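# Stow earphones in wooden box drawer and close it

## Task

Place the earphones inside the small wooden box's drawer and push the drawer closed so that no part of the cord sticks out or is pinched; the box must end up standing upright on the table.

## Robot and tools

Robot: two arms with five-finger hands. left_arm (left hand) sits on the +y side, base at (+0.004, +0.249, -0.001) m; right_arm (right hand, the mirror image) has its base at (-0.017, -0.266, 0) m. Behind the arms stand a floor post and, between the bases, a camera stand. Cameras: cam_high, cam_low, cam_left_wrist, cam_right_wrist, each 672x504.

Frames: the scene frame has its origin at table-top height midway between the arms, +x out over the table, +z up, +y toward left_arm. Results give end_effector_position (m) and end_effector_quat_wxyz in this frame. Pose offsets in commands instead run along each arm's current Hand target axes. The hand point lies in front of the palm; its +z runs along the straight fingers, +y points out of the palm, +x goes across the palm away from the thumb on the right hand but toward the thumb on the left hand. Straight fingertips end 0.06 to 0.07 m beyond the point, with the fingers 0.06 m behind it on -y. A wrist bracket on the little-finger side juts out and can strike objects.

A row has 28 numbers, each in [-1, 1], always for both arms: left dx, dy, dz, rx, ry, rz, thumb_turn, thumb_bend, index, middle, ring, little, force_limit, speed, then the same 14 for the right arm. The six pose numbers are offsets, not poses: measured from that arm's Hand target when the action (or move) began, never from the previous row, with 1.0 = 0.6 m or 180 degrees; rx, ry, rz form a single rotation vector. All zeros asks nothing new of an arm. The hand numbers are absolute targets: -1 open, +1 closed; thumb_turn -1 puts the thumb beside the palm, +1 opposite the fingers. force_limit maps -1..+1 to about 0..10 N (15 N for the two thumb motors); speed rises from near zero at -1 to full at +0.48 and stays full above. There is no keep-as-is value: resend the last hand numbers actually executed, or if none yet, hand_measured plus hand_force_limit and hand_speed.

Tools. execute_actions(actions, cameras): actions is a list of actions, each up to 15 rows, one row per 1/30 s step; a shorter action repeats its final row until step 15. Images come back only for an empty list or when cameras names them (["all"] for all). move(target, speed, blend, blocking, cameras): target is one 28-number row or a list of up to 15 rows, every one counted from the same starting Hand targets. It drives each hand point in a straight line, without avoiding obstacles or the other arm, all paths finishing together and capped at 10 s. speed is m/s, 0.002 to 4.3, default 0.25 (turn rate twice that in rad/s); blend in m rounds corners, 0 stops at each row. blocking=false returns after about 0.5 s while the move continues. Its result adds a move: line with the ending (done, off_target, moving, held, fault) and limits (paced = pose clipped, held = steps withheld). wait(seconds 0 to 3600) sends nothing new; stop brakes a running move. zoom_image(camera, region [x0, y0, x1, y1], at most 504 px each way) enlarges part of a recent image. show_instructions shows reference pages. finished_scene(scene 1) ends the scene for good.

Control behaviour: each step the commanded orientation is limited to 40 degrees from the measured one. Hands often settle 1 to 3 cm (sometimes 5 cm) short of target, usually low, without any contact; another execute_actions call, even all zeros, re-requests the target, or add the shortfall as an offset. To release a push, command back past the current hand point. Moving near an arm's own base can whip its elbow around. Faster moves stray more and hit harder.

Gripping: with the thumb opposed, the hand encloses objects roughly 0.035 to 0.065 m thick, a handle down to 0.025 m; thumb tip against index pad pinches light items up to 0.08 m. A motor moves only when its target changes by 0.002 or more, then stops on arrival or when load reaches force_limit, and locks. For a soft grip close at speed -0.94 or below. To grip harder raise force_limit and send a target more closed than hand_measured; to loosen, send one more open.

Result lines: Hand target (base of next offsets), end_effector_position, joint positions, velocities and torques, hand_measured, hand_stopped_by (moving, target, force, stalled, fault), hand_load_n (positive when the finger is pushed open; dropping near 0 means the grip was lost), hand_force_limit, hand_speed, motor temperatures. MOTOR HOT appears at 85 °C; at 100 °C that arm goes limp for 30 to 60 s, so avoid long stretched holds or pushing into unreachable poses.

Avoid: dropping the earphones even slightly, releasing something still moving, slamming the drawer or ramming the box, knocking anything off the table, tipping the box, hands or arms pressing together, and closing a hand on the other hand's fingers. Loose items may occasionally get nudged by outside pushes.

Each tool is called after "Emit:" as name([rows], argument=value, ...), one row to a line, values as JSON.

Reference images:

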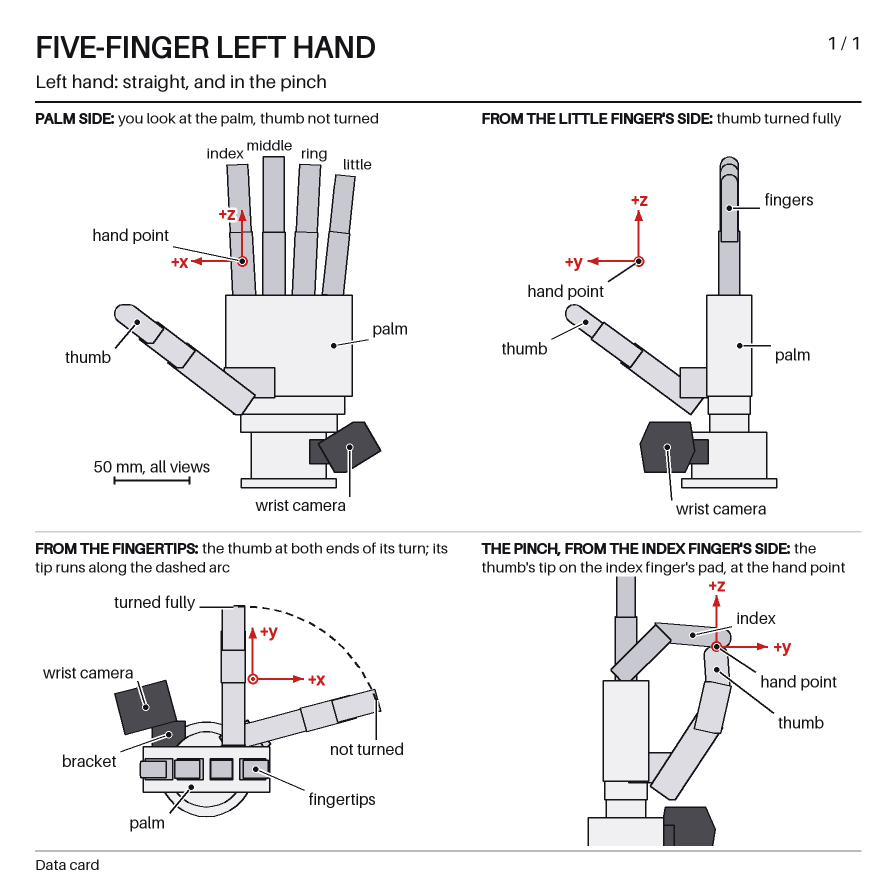

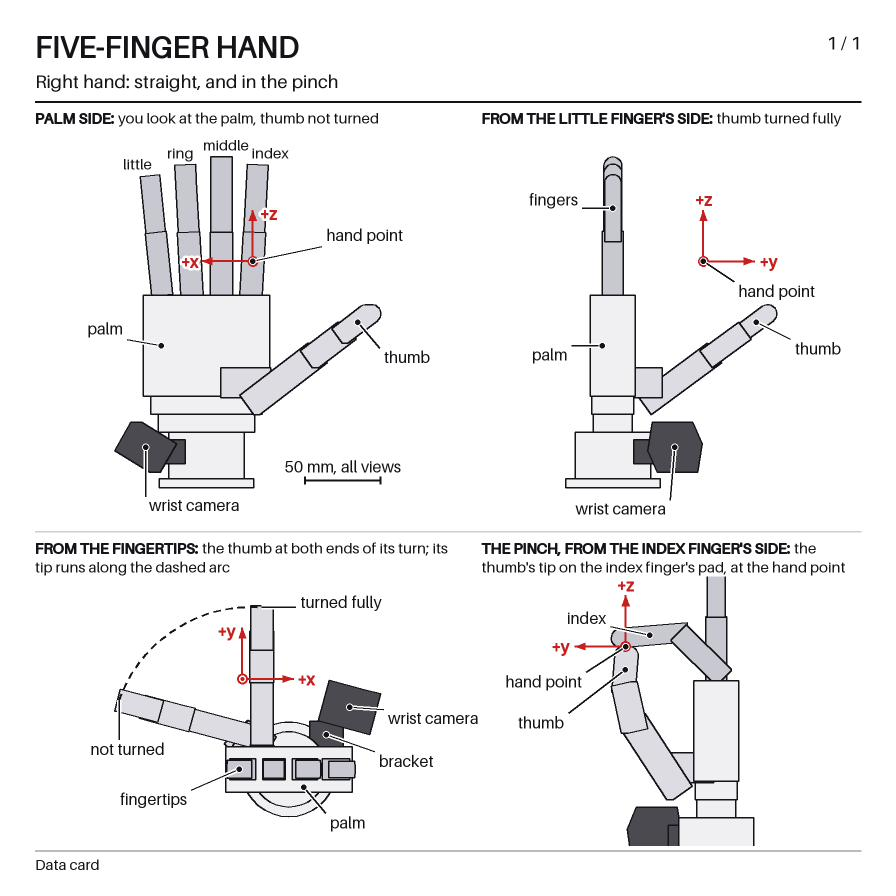

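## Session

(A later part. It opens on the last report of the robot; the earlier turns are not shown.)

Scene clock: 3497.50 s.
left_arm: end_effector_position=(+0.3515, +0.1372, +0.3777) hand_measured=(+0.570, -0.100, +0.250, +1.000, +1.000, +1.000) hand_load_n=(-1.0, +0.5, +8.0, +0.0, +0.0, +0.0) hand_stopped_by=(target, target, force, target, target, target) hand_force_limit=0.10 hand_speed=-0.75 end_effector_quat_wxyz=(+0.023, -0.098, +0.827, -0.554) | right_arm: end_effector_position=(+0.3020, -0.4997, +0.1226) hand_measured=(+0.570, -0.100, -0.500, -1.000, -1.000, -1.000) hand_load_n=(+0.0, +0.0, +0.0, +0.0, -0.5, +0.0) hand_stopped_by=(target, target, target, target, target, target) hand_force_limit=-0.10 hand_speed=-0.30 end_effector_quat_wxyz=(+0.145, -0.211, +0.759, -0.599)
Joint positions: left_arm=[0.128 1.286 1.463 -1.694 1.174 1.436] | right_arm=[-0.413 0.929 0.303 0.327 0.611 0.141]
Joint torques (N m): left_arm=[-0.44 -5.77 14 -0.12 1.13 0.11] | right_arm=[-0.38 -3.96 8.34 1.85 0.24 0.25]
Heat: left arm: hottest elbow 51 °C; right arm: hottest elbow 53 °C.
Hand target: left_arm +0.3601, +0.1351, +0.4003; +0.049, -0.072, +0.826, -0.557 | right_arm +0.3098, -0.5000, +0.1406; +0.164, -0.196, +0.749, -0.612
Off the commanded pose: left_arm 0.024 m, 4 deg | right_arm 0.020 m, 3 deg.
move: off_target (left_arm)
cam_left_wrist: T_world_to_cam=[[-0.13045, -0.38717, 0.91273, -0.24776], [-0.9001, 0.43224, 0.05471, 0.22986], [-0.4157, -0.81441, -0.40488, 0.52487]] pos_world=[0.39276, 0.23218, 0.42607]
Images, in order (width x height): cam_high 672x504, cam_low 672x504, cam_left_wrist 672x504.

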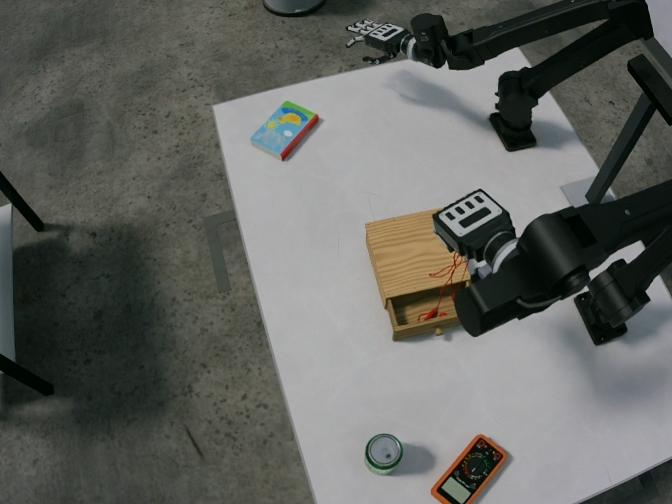

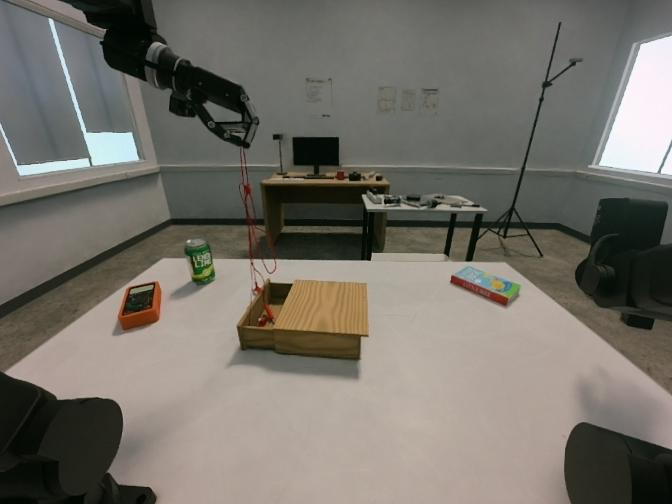

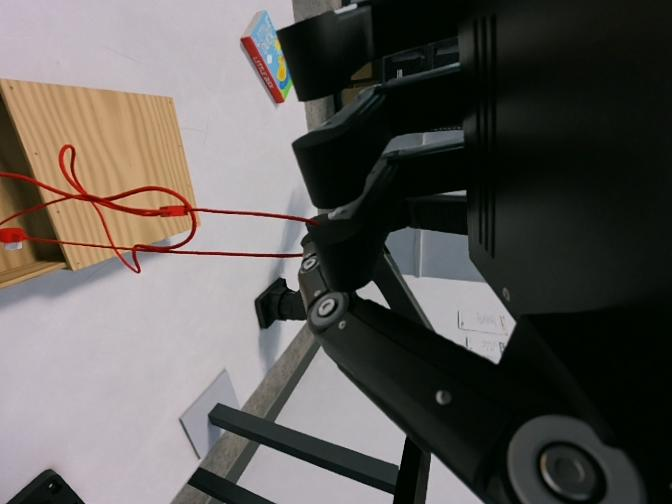

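Emit:
move(target=[-0.009,0.1403,0.053,0,0,0,0.57,-0.1,0.5,1,1,1,0.1,-0.75,0,0,0,0,0,0,0.57,-0.1,-0.5,-1,-1,-1,-0.1,-0.3], speed=0.08, cameras=["cam_left_wrist","cam_low","cam_high"])

Emit:
zoom_image(camera="cam_low", region=[100, 150, 360, 410])

Emit:
zoom_image(camera="cam_high", region=[340, 150, 580, 390])

Scene clock: 3510.13 s.
left_arm: end_effector_position=(+0.3613, +0.1386, +0.3075) hand_measured=(+0.570, -0.100, +0.250, +1.000, +1.000, +1.000) hand_load_n=(-1.0, +0.5, +8.5, +0.0, +0.0, +0.0) hand_stopped_by=(target, target, force, target, target, target) hand_force_limit=0.10 hand_speed=-0.75 end_effector_quat_wxyz=(+0.034, -0.086, +0.827, -0.554) | right_arm: end_effector_position=(+0.3020, -0.4997, +0.1226) hand_measured=(+0.570, -0.100, -0.500, -1.000, -1.000, -1.000) hand_load_n=(+0.0, +0.0, +0.0, +0.0, +0.0, +0.0) hand_stopped_by=(target, target, target, target, target, target) hand_force_limit=-0.10 hand_speed=-0.30 end_effector_quat_wxyz=(+0.145, -0.211, +0.759, -0.599)
Joint positions: left_arm=[0.128 1.286 1.28 -1.498 1.176 1.456] | right_arm=[-0.413 0.929 0.303 0.327 0.611 0.141]
Joint torques (N m): left_arm=[-0.56 -7.36 8.91 0.83 1.06 0.06] | right_arm=[-0.32 -3.96 8.32 1.87 0.24 0.25]
Motor temperatures (°C): left_arm=[23 29 54 24 29 23] | right_arm=[25 29 53 28 28 25]
Heat: left arm: hottest elbow 54 °C; right arm: hottest elbow 53 °C.
Hand target: left_arm +0.3651, +0.1380, +0.3103; +0.049, -0.072, +0.826, -0.557 | right_arm +0.3098, -0.5000, +0.1406; +0.164, -0.196, +0.749, -0.612
Off the commanded pose: left_arm 0.005 m, 2 deg | right_arm 0.020 m, 3 deg.
move: done
cam_left_wrist: T_world_to_cam=[[-0.16257, -0.3891, 0.90674, -0.16823], [-0.89802, 0.4391, 0.02742, 0.24852], [-0.40882, -0.80981, -0.4208, 0.50355]] pos_world=[0.40168, 0.23319, 0.35762]
Images, in order (width x height): cam_high 672x504, cam_low 672x504, cam_left_wrist 672x504.

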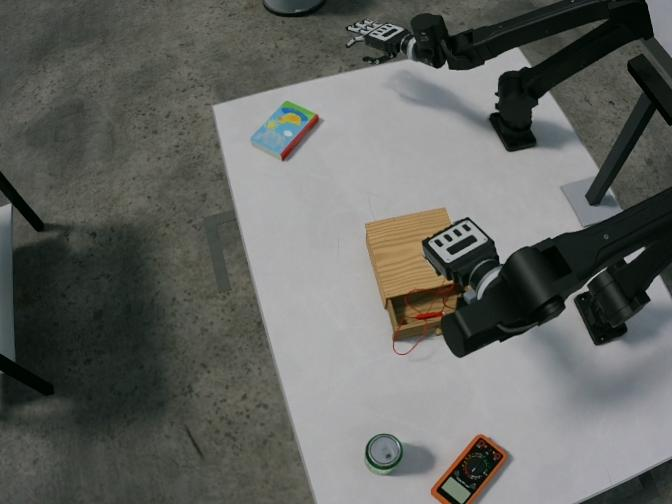

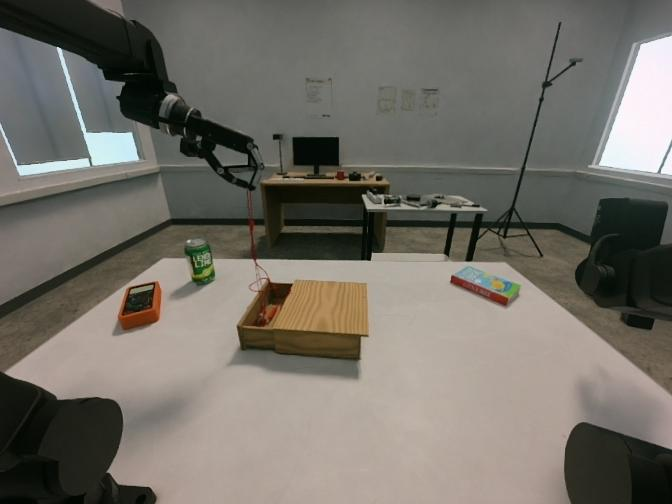

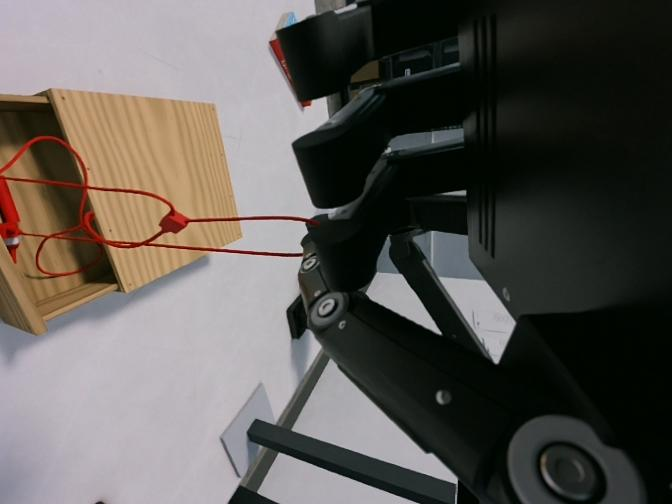

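Scaled by 1.938 from the camera's image (finer frame: 960x720).

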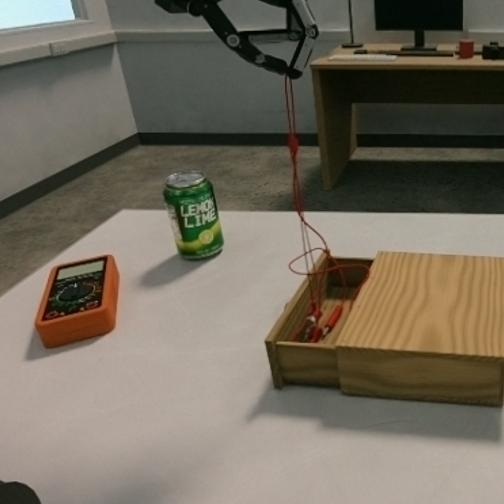

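Scaled by 2.100 from the camera's image (finer frame: 960x720).

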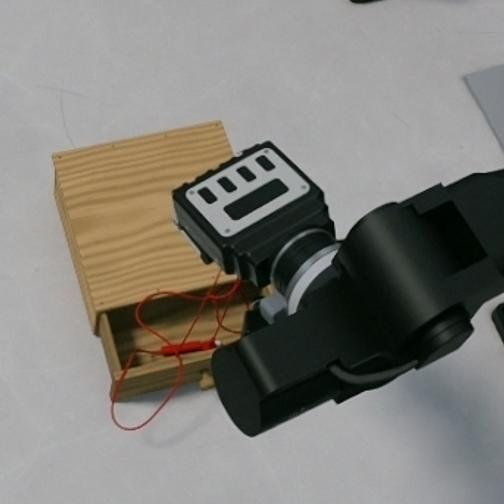

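Emit:
move(target=[0.0155,0.1397,0.0992,0,0,0,0.57,-0.1,0.5,1,1,1,0.1,-0.75,0,0,0,0,0,0,0.57,-0.1,-0.5,-1,-1,-1,-0.1,-0.3], speed=0.06, cameras=["cam_left_wrist","cam_low","cam_high"])

Emit:
zoom_image(camera="cam_low", region=[150, 200, 360, 410])

Emit:
zoom_image(camera="cam_high", region=[340, 150, 580, 390])

Scene clock: 3529.17 s.
left_arm: end_effector_position=(+0.3591, +0.1153, +0.2032) hand_measured=(+0.570, -0.100, +0.250, +1.000, +1.000, +1.000) hand_load_n=(-1.0, +0.5, +8.0, +0.5, +0.0, +0.0) hand_stopped_by=(target, target, force, target, target, target) hand_force_limit=0.10 hand_speed=-0.75 end_effector_quat_wxyz=(+0.038, -0.078, +0.826, -0.556) | right_arm: end_effector_position=(+0.3020, -0.4997, +0.1226) hand_measured=(+0.570, -0.100, -0.500, -1.000, -1.000, -1.000) hand_load_n=(+0.0, +0.0, +0.0, +0.0, +0.0, +0.0) hand_stopped_by=(target, target, target, target, target, target) hand_force_limit=-0.10 hand_speed=-0.30 end_effector_quat_wxyz=(+0.145, -0.211, +0.759, -0.599)
Joint positions: left_arm=[0.067 1.286 0.998 -1.073 1.174 1.318] | right_arm=[-0.413 0.929 0.303 0.327 0.611 0.141]
Joint torques (N m): left_arm=[-0.85 -8.18 8.62 1.14 0.57 -0.21] | right_arm=[-0.38 -3.9 8.34 1.85 0.24 0.25]
Heat: left arm: hottest elbow 51 °C; right arm: hottest elbow 53 °C.
Hand target: left_arm +0.3600, +0.1130, +0.2103; +0.049, -0.072, +0.826, -0.557 | right_arm +0.3098, -0.5000, +0.1406; +0.164, -0.196, +0.749, -0.612
Off the commanded pose: left_arm 0.007 m, 1 deg | right_arm 0.020 m, 3 deg.
move: done
cam_left_wrist: T_world_to_cam=[[-0.18019, -0.38381, 0.90566, -0.07713], [-0.8946, 0.44673, 0.01133, 0.26082], [-0.40893, -0.80816, -0.42386, 0.44028]] pos_world=[0.39948, 0.2097, 0.25351]
Images, in order (width x height): cam_high 672x504, cam_low 672x504, cam_left_wrist 672x504.

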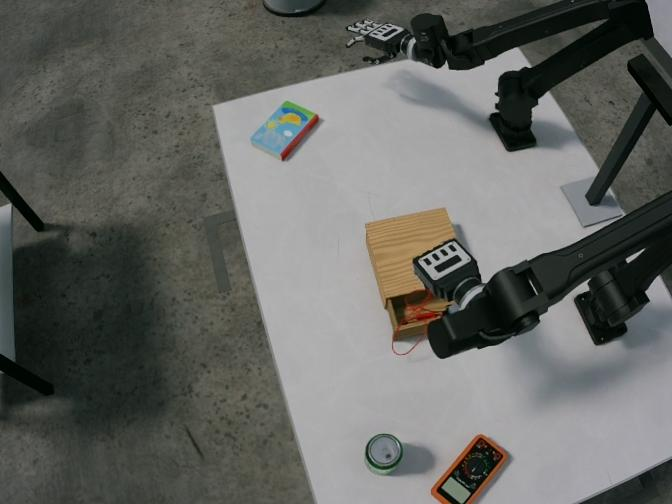

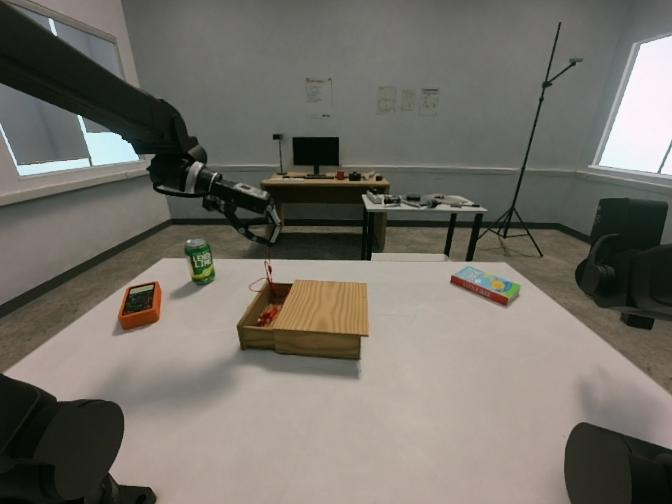

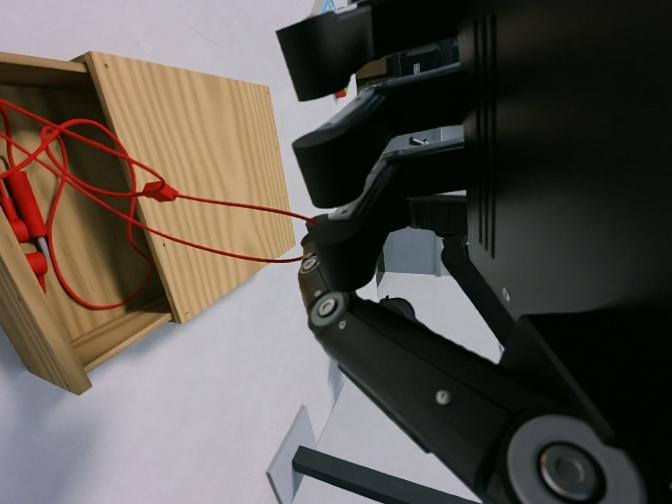

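Scaled by 2.400 from the camera's image (finer frame: 960x720).

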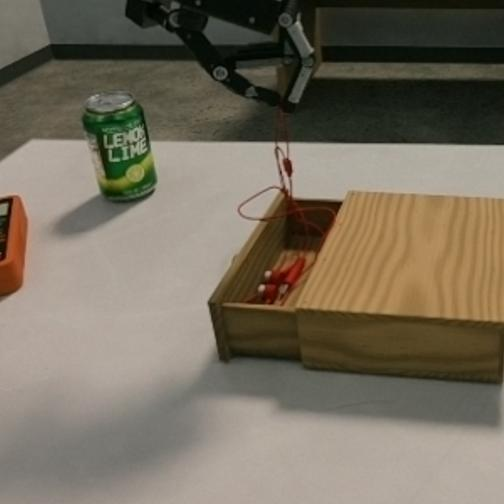

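Scaled by 2.100 from the camera's image (finer frame: 960x720).

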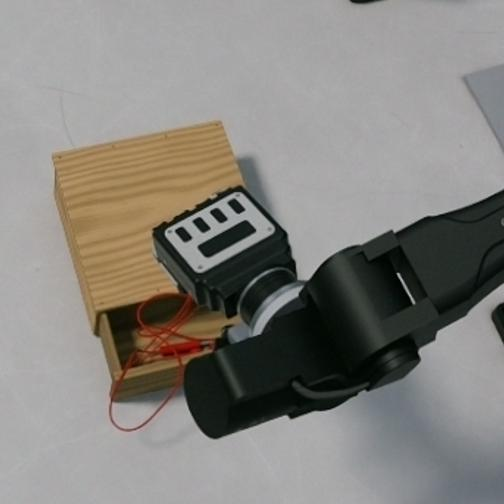

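Emit:
move([
  [0.05,-0.165,-0.02,0,0,0,0.57,-0.1,0.5,1,1,1,0.1,-0.75,0,0,0,0,0,0,0.57,-0.1,-0.5,-1,-1,-1,-0.1,-0.3],
  [0.064,-0.198,0.047,0,0,0,0.57,-0.1,0.5,1,1,1,0.1,-0.75,0,0,0,0,0,0,0.57,-0.1,-0.5,-1,-1,-1,-0.1,-0.3],
], speed=0.1, blend=0.02, cameras=["cam_left_wrist","cam_low","cam_high"])

Emit:
zoom_image(camera="cam_low", region=[150, 200, 360, 410])

Emit:
zoom_image(camera="cam_high", region=[340, 150, 580, 390])

Scene clock: 3554.10 s.
left_arm: end_effector_position=(+0.3270, +0.0408, +0.2818) hand_measured=(+0.570, -0.100, +0.250, +1.000, +1.000, +1.000) hand_load_n=(-1.0, +1.0, +8.0, +0.0, +0.0, +0.0) hand_stopped_by=(target, target, force, target, target, target) hand_force_limit=0.10 hand_speed=-0.75 end_effector_quat_wxyz=(+0.019, -0.091, +0.831, -0.548) | right_arm: end_effector_position=(+0.3020, -0.4997, +0.1226) hand_measured=(+0.570, -0.100, -0.500, -1.000, -1.000, -1.000) hand_load_n=(+0.0, +0.0, +0.0, +0.0, +0.0, +0.0) hand_stopped_by=(target, target, target, target, target, target) hand_force_limit=-0.10 hand_speed=-0.30 end_effector_quat_wxyz=(+0.145, -0.211, +0.759, -0.599)
Joint positions: left_arm=[-0.154 1.119 1.05 -0.922 1.074 0.856] | right_arm=[-0.413 0.929 0.303 0.327 0.611 0.141]
Joint torques (N m): left_arm=[-0.79 -6.36 13.01 1.69 0.41 -0.25] | right_arm=[-0.32 -3.96 8.32 1.84 0.24 0.25]
Heat: left arm: hottest elbow 51 °C; right arm: hottest elbow 53 °C.
Hand target: left_arm +0.3345, +0.0368, +0.3099; +0.049, -0.072, +0.826, -0.557 | right_arm +0.3098, -0.5000, +0.1406; +0.164, -0.196, +0.749, -0.612
Off the commanded pose: left_arm 0.029 m, 4 deg | right_arm 0.020 m, 3 deg.
move: off_target (left_arm)
cam_left_wrist: T_world_to_cam=[[-0.13712, -0.39757, 0.90727, -0.19664], [-0.89258, 0.44676, 0.06087, 0.24985], [-0.42953, -0.80147, -0.41612, 0.40453]] pos_world=[0.36981, 0.13442, 0.33153]
Images, in order (width x height): cam_high 672x504, cam_low 672x504, cam_left_wrist 672x504.

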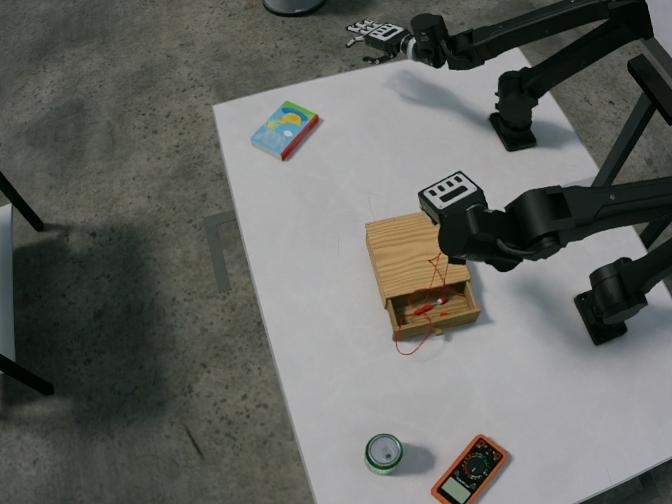

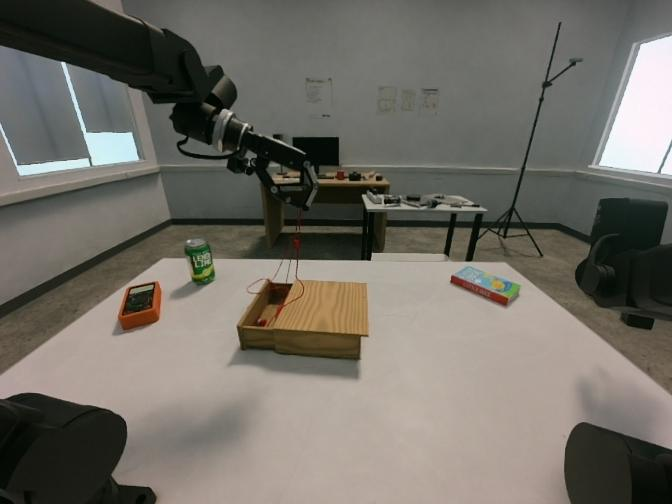

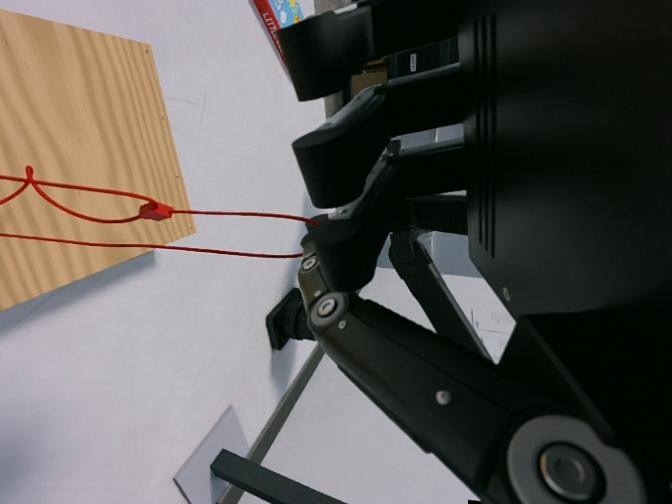

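Scaled by 2.400 from the camera's image (finer frame: 960x720).

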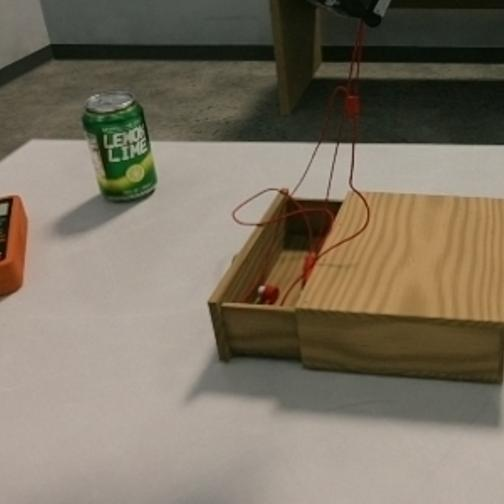

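Scaled by 2.100 from the camera's image (finer frame: 960x720).

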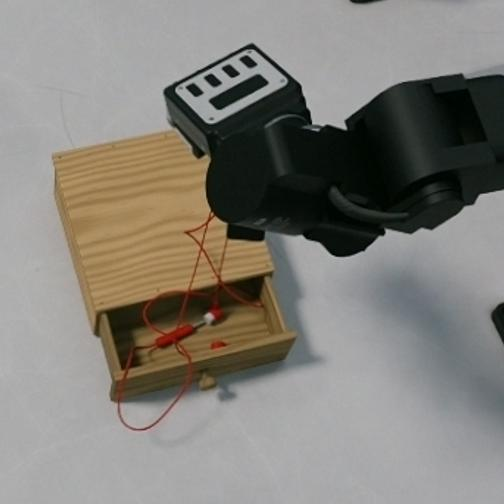

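Emit:
move(target=[0.0145,-0.1543,0.0262,0,0,0,0.57,-0.1,0.5,1,1,1,0.1,-0.75,0,0,0,0,0,0,0.57,-0.1,-0.5,-1,-1,-1,-0.1,-0.3], speed=0.1, cameras=["cam_low","cam_high"])

Emit:
zoom_image(camera="cam_low", region=[150, 170, 360, 380])

Emit:
zoom_image(camera="cam_high", region=[340, 150, 580, 390])

Scene clock: 3567.43 s.
left_arm: end_effector_position=(+0.3245, -0.0064, +0.3573) hand_measured=(+0.570, -0.100, +0.250, +1.000, +1.000, +1.000) hand_load_n=(-1.0, +1.0, +8.0, +0.0, +0.0, +0.0) hand_stopped_by=(target, target, force, target, target, target) hand_force_limit=0.10 hand_speed=-0.75 end_effector_quat_wxyz=(+0.025, -0.087, +0.834, -0.545) | right_arm: end_effector_position=(+0.3020, -0.4997, +0.1226) hand_measured=(+0.570, -0.100, -0.500, -1.000, -1.000, -1.000) hand_load_n=(+0.0, +0.5, +0.0, +0.0, +0.0, +0.0) hand_stopped_by=(target, target, target, target, target, target) hand_force_limit=-0.10 hand_speed=-0.30 end_effector_quat_wxyz=(+0.145, -0.211, +0.759, -0.599)
Joint positions: left_arm=[-0.295 1.111 1.225 -0.922 0.976 0.656] | right_arm=[-0.413 0.929 0.303 0.327 0.611 0.141]
Joint torques (N m): left_arm=[-1.14 -4.78 15.53 1.54 0.31 -0.23] | right_arm=[-0.32 -3.96 8.34 1.87 0.24 0.25]
Heat: left arm: hottest elbow 51 °C; right arm: hottest elbow 53 °C.
Hand target: left_arm +0.3344, -0.0133, +0.3898; +0.049, -0.072, +0.826, -0.557 | right_arm +0.3098, -0.5000, +0.1406; +0.164, -0.196, +0.749, -0.612
Off the commanded pose: left_arm 0.035 m, 4 deg | right_arm 0.020 m, 3 deg.
move: off_target (left_arm)
Images, in order (width x height): cam_high 672x504, cam_low 672x504.

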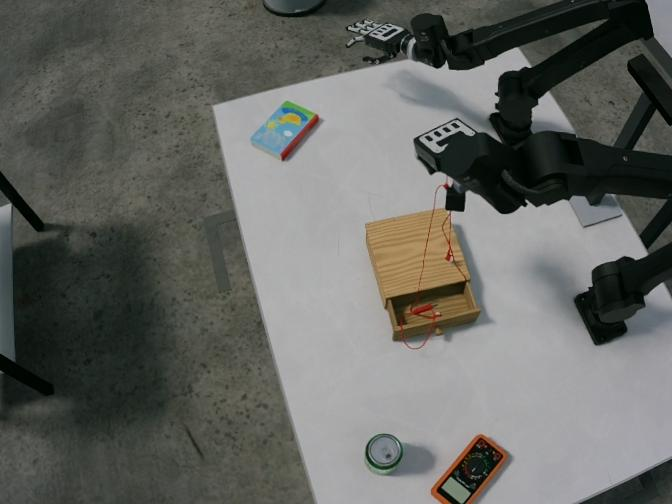

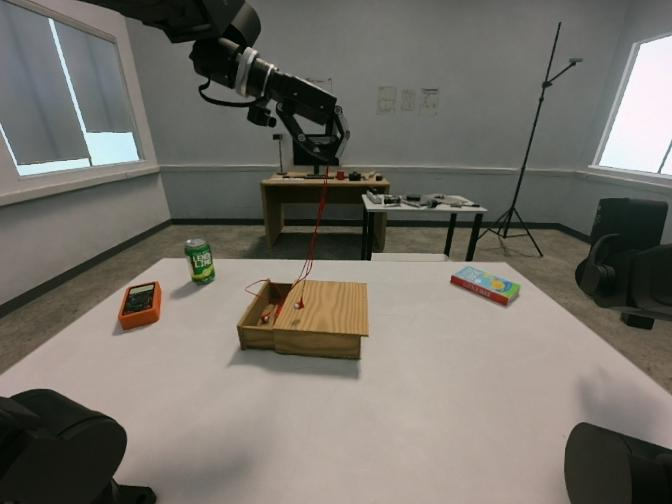

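Scaled by 2.400 from the camera's image (finer frame: 960x720).

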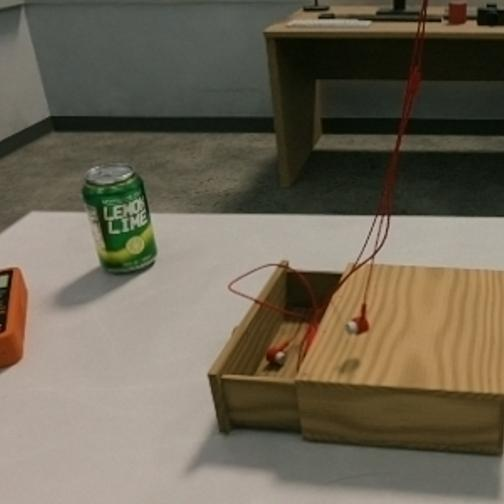

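Scaled by 2.100 from the camera's image (finer frame: 960x720).

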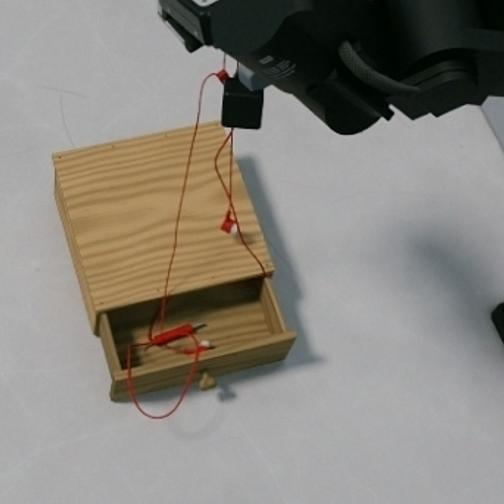

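Emit:
move(target=[0,-0.0927,-0.0375,0,0,0,0.57,-0.1,0.5,1,1,1,0.1,-0.75,0,0,0,0,0,0,0.57,-0.1,-0.5,-1,-1,-1,-0.1,-0.3], speed=0.1, cameras=["cam_low","cam_high"])

Emit:
zoom_image(camera="cam_low", region=[150, 170, 360, 380])

Emit:
zoom_image(camera="cam_high", region=[340, 150, 580, 390])

Scene clock: 3576.77 s.
left_arm: end_effector_position=(+0.3306, -0.0090, +0.4208) hand_measured=(+0.570, -0.100, +0.250, +1.000, +1.000, +1.000) hand_load_n=(-1.0, +1.0, +8.0, +0.0, +0.0, +0.0) hand_stopped_by=(target, target, force, target, target, target) hand_force_limit=0.10 hand_speed=-0.75 end_effector_quat_wxyz=(+0.033, -0.083, +0.831, -0.549) | right_arm: end_effector_position=(+0.3020, -0.4997, +0.1226) hand_measured=(+0.570, -0.100, -0.500, -1.000, -1.000, -1.000) hand_load_n=(+0.0, +0.0, +0.0, +0.0, +0.0, +0.0) hand_stopped_by=(target, target, target, target, target, target) hand_force_limit=-0.10 hand_speed=-0.30 end_effector_quat_wxyz=(+0.145, -0.211, +0.759, -0.599)
Joint positions: left_arm=[-0.296 1.146 1.414 -1.048 0.975 0.647] | right_arm=[-0.413 0.929 0.303 0.327 0.611 0.141]
Joint torques (N m): left_arm=[-1.2 -4.95 15.43 0.57 0.3 -0.14] | right_arm=[-0.38 -3.96 8.34 1.85 0.24 0.25]
Heat: left arm: hottest elbow 52 °C; right arm: hottest elbow 53 °C.
Hand target: left_arm +0.3344, -0.0132, +0.4498; +0.049, -0.072, +0.826, -0.557 | right_arm +0.3098, -0.5000, +0.1406; +0.164, -0.196, +0.749, -0.612
Off the commanded pose: left_arm 0.030 m, 2 deg | right_arm 0.020 m, 3 deg.
move: off_target (left_arm)
Images, in order (width x height): cam_high 672x504, cam_low 672x504.

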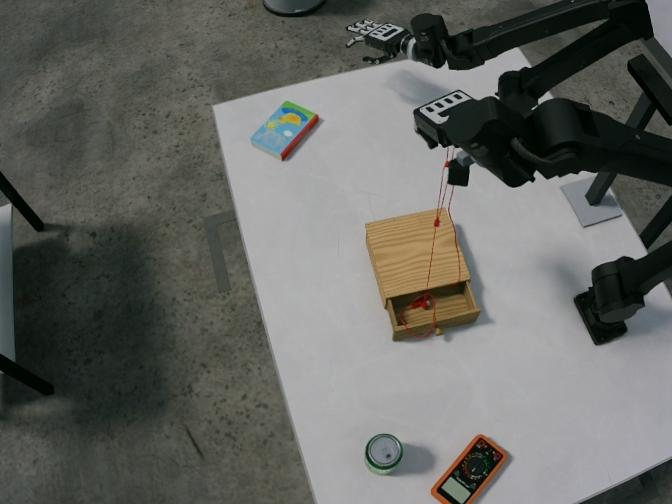

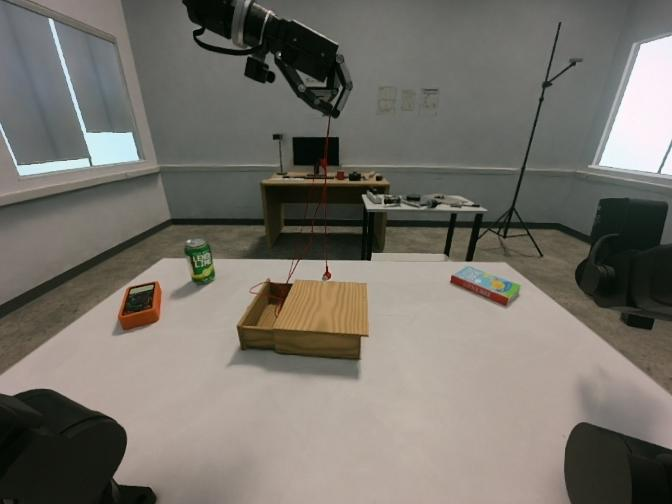

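Scaled by 2.400 from the camera's image (finer frame: 960x720).

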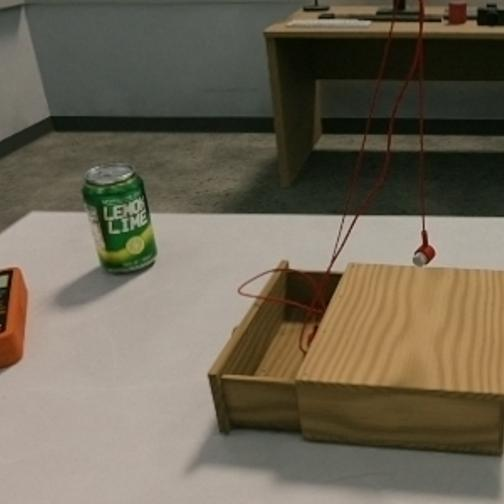

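Scaled by 2.100 from the camera's image (finer frame: 960x720).

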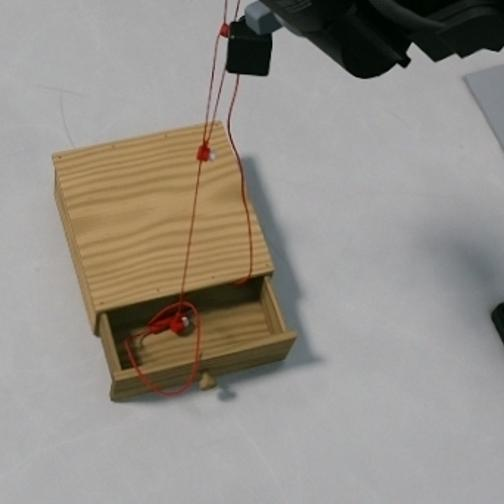

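Emit:
move([
  [-0.0695,0.1215,-0.1895,0,0,0,0.57,-0.1,0.5,1,1,1,0.1,-0.75,0,0,0,0,0,0,0.57,-0.1,-0.5,-1,-1,-1,-0.1,-0.3],
  [-0.0695,0.2992,-0.1178,0,0,0,0.57,-0.1,0.5,1,1,1,0.1,-0.75,0,0,0,0,0,0,0.57,-0.1,-0.5,-1,-1,-1,-0.1,-0.3],
  [-0.0548,0.3368,-0.0325,0,0,0,0.57,-0.1,0.5,1,1,1,0.1,-0.75,0,0,0,0,0,0,0.57,-0.1,-0.5,-1,-1,-1,-0.1,-0.3],
], speed=0.1, blend=0.01, cameras=["cam_low","cam_high","cam_left_wrist"])

Emit:
zoom_image(camera="cam_low", region=[150, 170, 360, 380])

Emit:
zoom_image(camera="cam_high", region=[340, 150, 580, 390])

Scene clock: 3595.27 s.
left_arm: end_effector_position=(+0.3512, +0.0869, +0.2598) hand_measured=(+0.570, -0.100, +0.250, +1.000, +1.000, +1.000) hand_load_n=(-1.0, +0.5, +8.0, +0.0, +0.0, +0.0) hand_stopped_by=(target, target, force, target, target, target) hand_force_limit=0.10 hand_speed=-0.75 end_effector_quat_wxyz=(+0.034, -0.079, +0.828, -0.555) | right_arm: end_effector_position=(+0.3020, -0.4997, +0.1226) hand_measured=(+0.570, -0.100, -0.500, -1.000, -1.000, -1.000) hand_load_n=(+0.0, +0.0, +0.0, +0.0, +0.0, +0.0) hand_stopped_by=(target, target, target, target, target, target) hand_force_limit=-0.10 hand_speed=-0.30 end_effector_quat_wxyz=(+0.145, -0.211, +0.759, -0.599)
Joint positions: left_arm=[-0.013 1.203 1.072 -1.067 1.148 1.132] | right_arm=[-0.413 0.929 0.303 0.327 0.611 0.141]
Joint torques (N m): left_arm=[-0.44 -7.88 9.2 1.31 0.56 -0.18] | right_arm=[-0.32 -4.01 8.34 1.85 0.24 0.25]
Motor temperatures (°C): left_arm=[23 28 55 24 28 23] | right_arm=[25 29 53 28 28 25]
Heat: left arm: hottest elbow 55 °C; right arm: hottest elbow 53 °C.
Hand target: left_arm +0.3506, +0.0848, +0.2698; +0.049, -0.072, +0.826, -0.557 | right_arm +0.3098, -0.5000, +0.1406; +0.164, -0.196, +0.749, -0.612
Off the commanded pose: left_arm 0.010 m, 2 deg | right_arm 0.020 m, 3 deg.
move: done
cam_left_wrist: T_world_to_cam=[[-0.17363, -0.38662, 0.90575, -0.14277], [-0.8938, 0.44803, 0.0199, 0.26321], [-0.41349, -0.8061, -0.42335, 0.43943]] pos_world=[0.39216, 0.1811, 0.31011]
Images, in order (width x height): cam_high 672x504, cam_low 672x504, cam_left_wrist 672x504.

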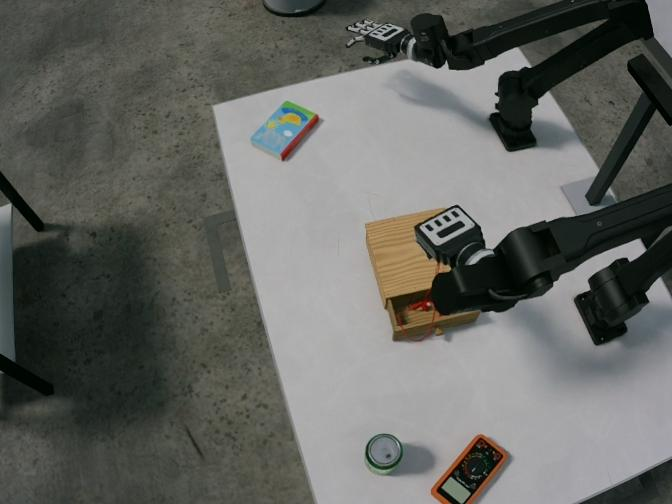

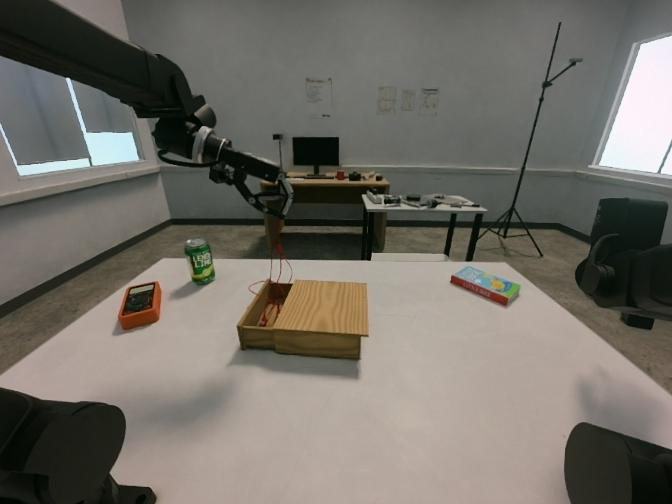

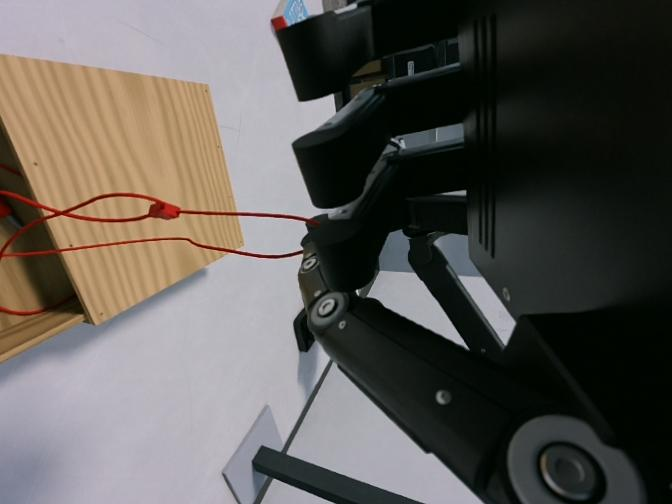

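Scaled by 2.400 from the camera's image (finer frame: 960x720).

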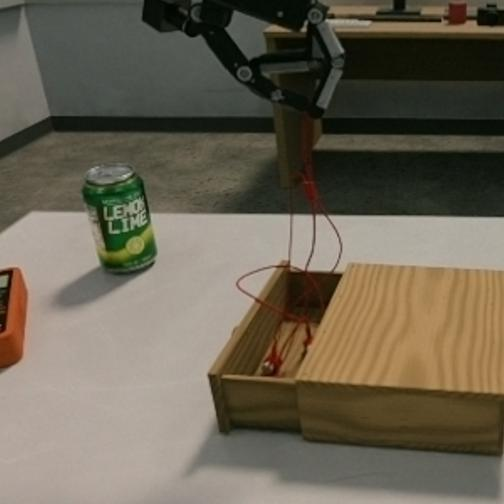

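Scaled by 2.100 from the camera's image (finer frame: 960x720).

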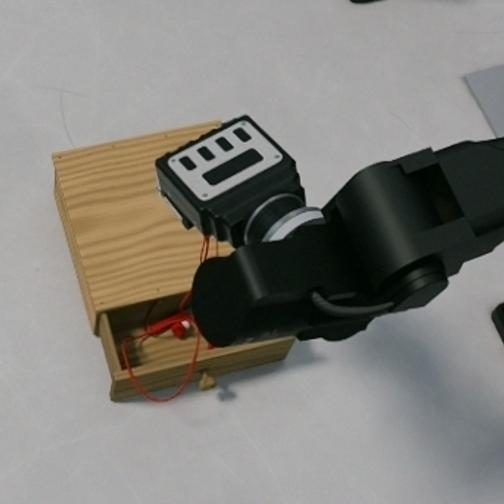

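Emit:
move(target=[0.0006,0.1378,0.0592,0,0,0,0.57,-0.1,0.5,1,1,1,0.1,-0.75,0,0,0,0,0,0,0.57,-0.1,-0.5,-1,-1,-1,-0.1,-0.3], speed=0.07, cameras=["cam_low","cam_high","cam_left_wrist"])

Emit:
zoom_image(camera="cam_low", region=[150, 170, 360, 380])

Emit:
zoom_image(camera="cam_high", region=[340, 150, 580, 390])

Scene clock: 3609.33 s.
left_arm: end_effector_position=(+0.3468, +0.0854, +0.1791) hand_measured=(+0.570, -0.100, +0.250, +1.000, +1.000, +1.000) hand_load_n=(-1.0, +1.0, +8.0, +0.5, +0.0, +0.0) hand_stopped_by=(target, target, force, target, target, target) hand_force_limit=0.10 hand_speed=-0.75 end_effector_quat_wxyz=(+0.046, -0.073, +0.827, -0.556) | right_arm: end_effector_position=(+0.3020, -0.4997, +0.1226) hand_measured=(+0.570, -0.100, -0.500, -1.000, -1.000, -1.000) hand_load_n=(+0.0, +0.0, +0.0, +0.0, +0.0, -0.5) hand_stopped_by=(target, target, target, target, target, target) hand_force_limit=-0.10 hand_speed=-0.30 end_effector_quat_wxyz=(+0.145, -0.211, +0.759, -0.599)
Joint positions: left_arm=[-0.017 1.229 0.872 -0.801 1.145 1.118] | right_arm=[-0.413 0.929 0.303 0.327 0.611 0.141]
Joint torques (N m): left_arm=[-0.79 -5.89 8.7 1.51 0.54 -0.23] | right_arm=[-0.38 -3.96 8.32 1.85 0.24 0.25]
Heat: left arm: hottest elbow 54 °C; right arm: hottest elbow 53 °C.
Hand target: left_arm +0.3505, +0.0829, +0.1798; +0.049, -0.072, +0.826, -0.557 | right_arm +0.3098, -0.5000, +0.1406; +0.164, -0.196, +0.749, -0.612
Off the commanded pose: left_arm 0.005 m, 0 deg | right_arm 0.020 m, 3 deg.
move: done
cam_left_wrist: T_world_to_cam=[[-0.19764, -0.38738, 0.90048, -0.06163], [-0.8948, 0.44645, -0.00434, 0.26639], [-0.40034, -0.80661, -0.43487, 0.39971]] pos_world=[0.38621, 0.1796, 0.23048]
Images, in order (width x height): cam_high 672x504, cam_low 672x504, cam_left_wrist 672x504.

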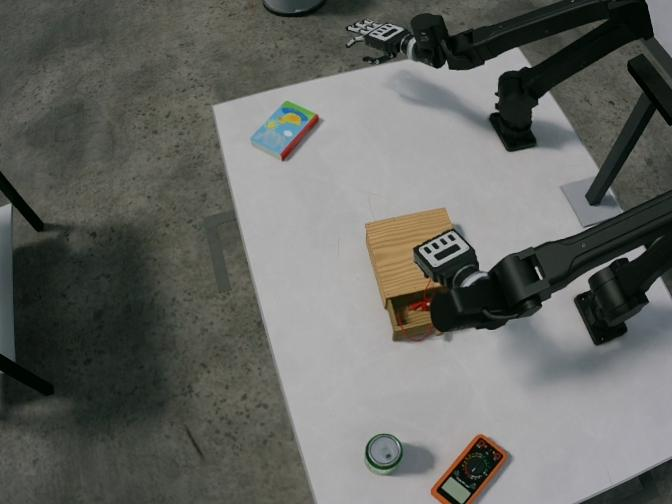

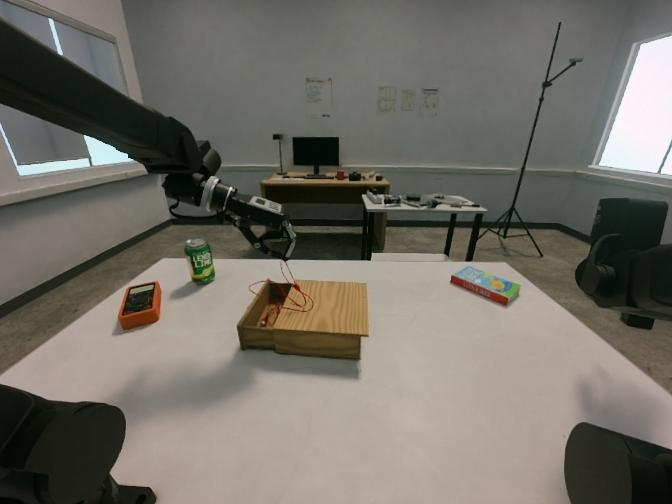

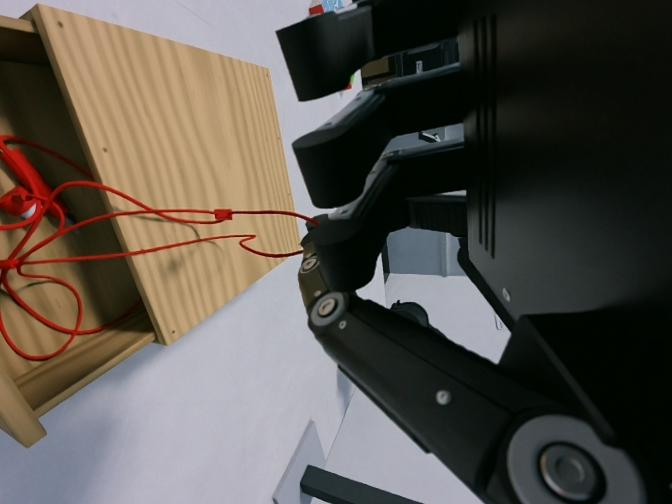

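Scaled by 2.400 from the camera's image (finer frame: 960x720).

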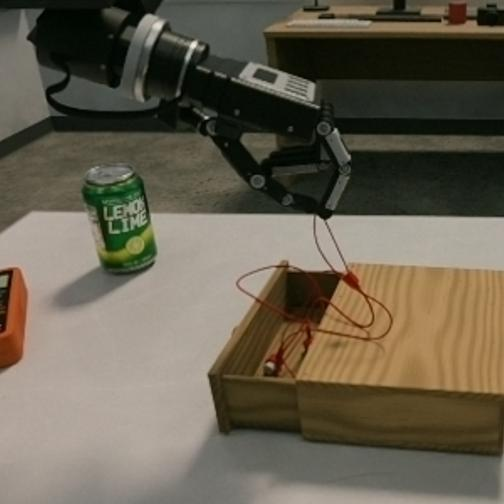

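Scaled by 2.100 from the camera's image (finer frame: 960x720).

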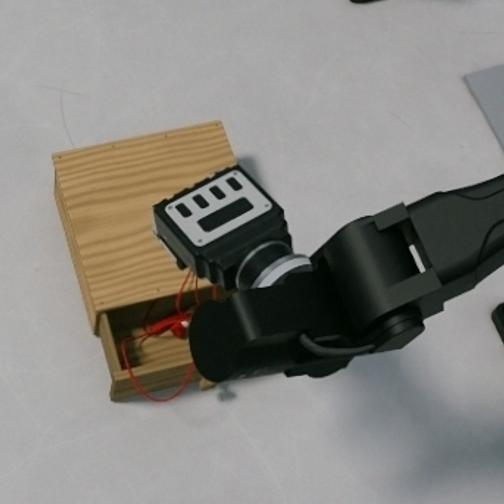

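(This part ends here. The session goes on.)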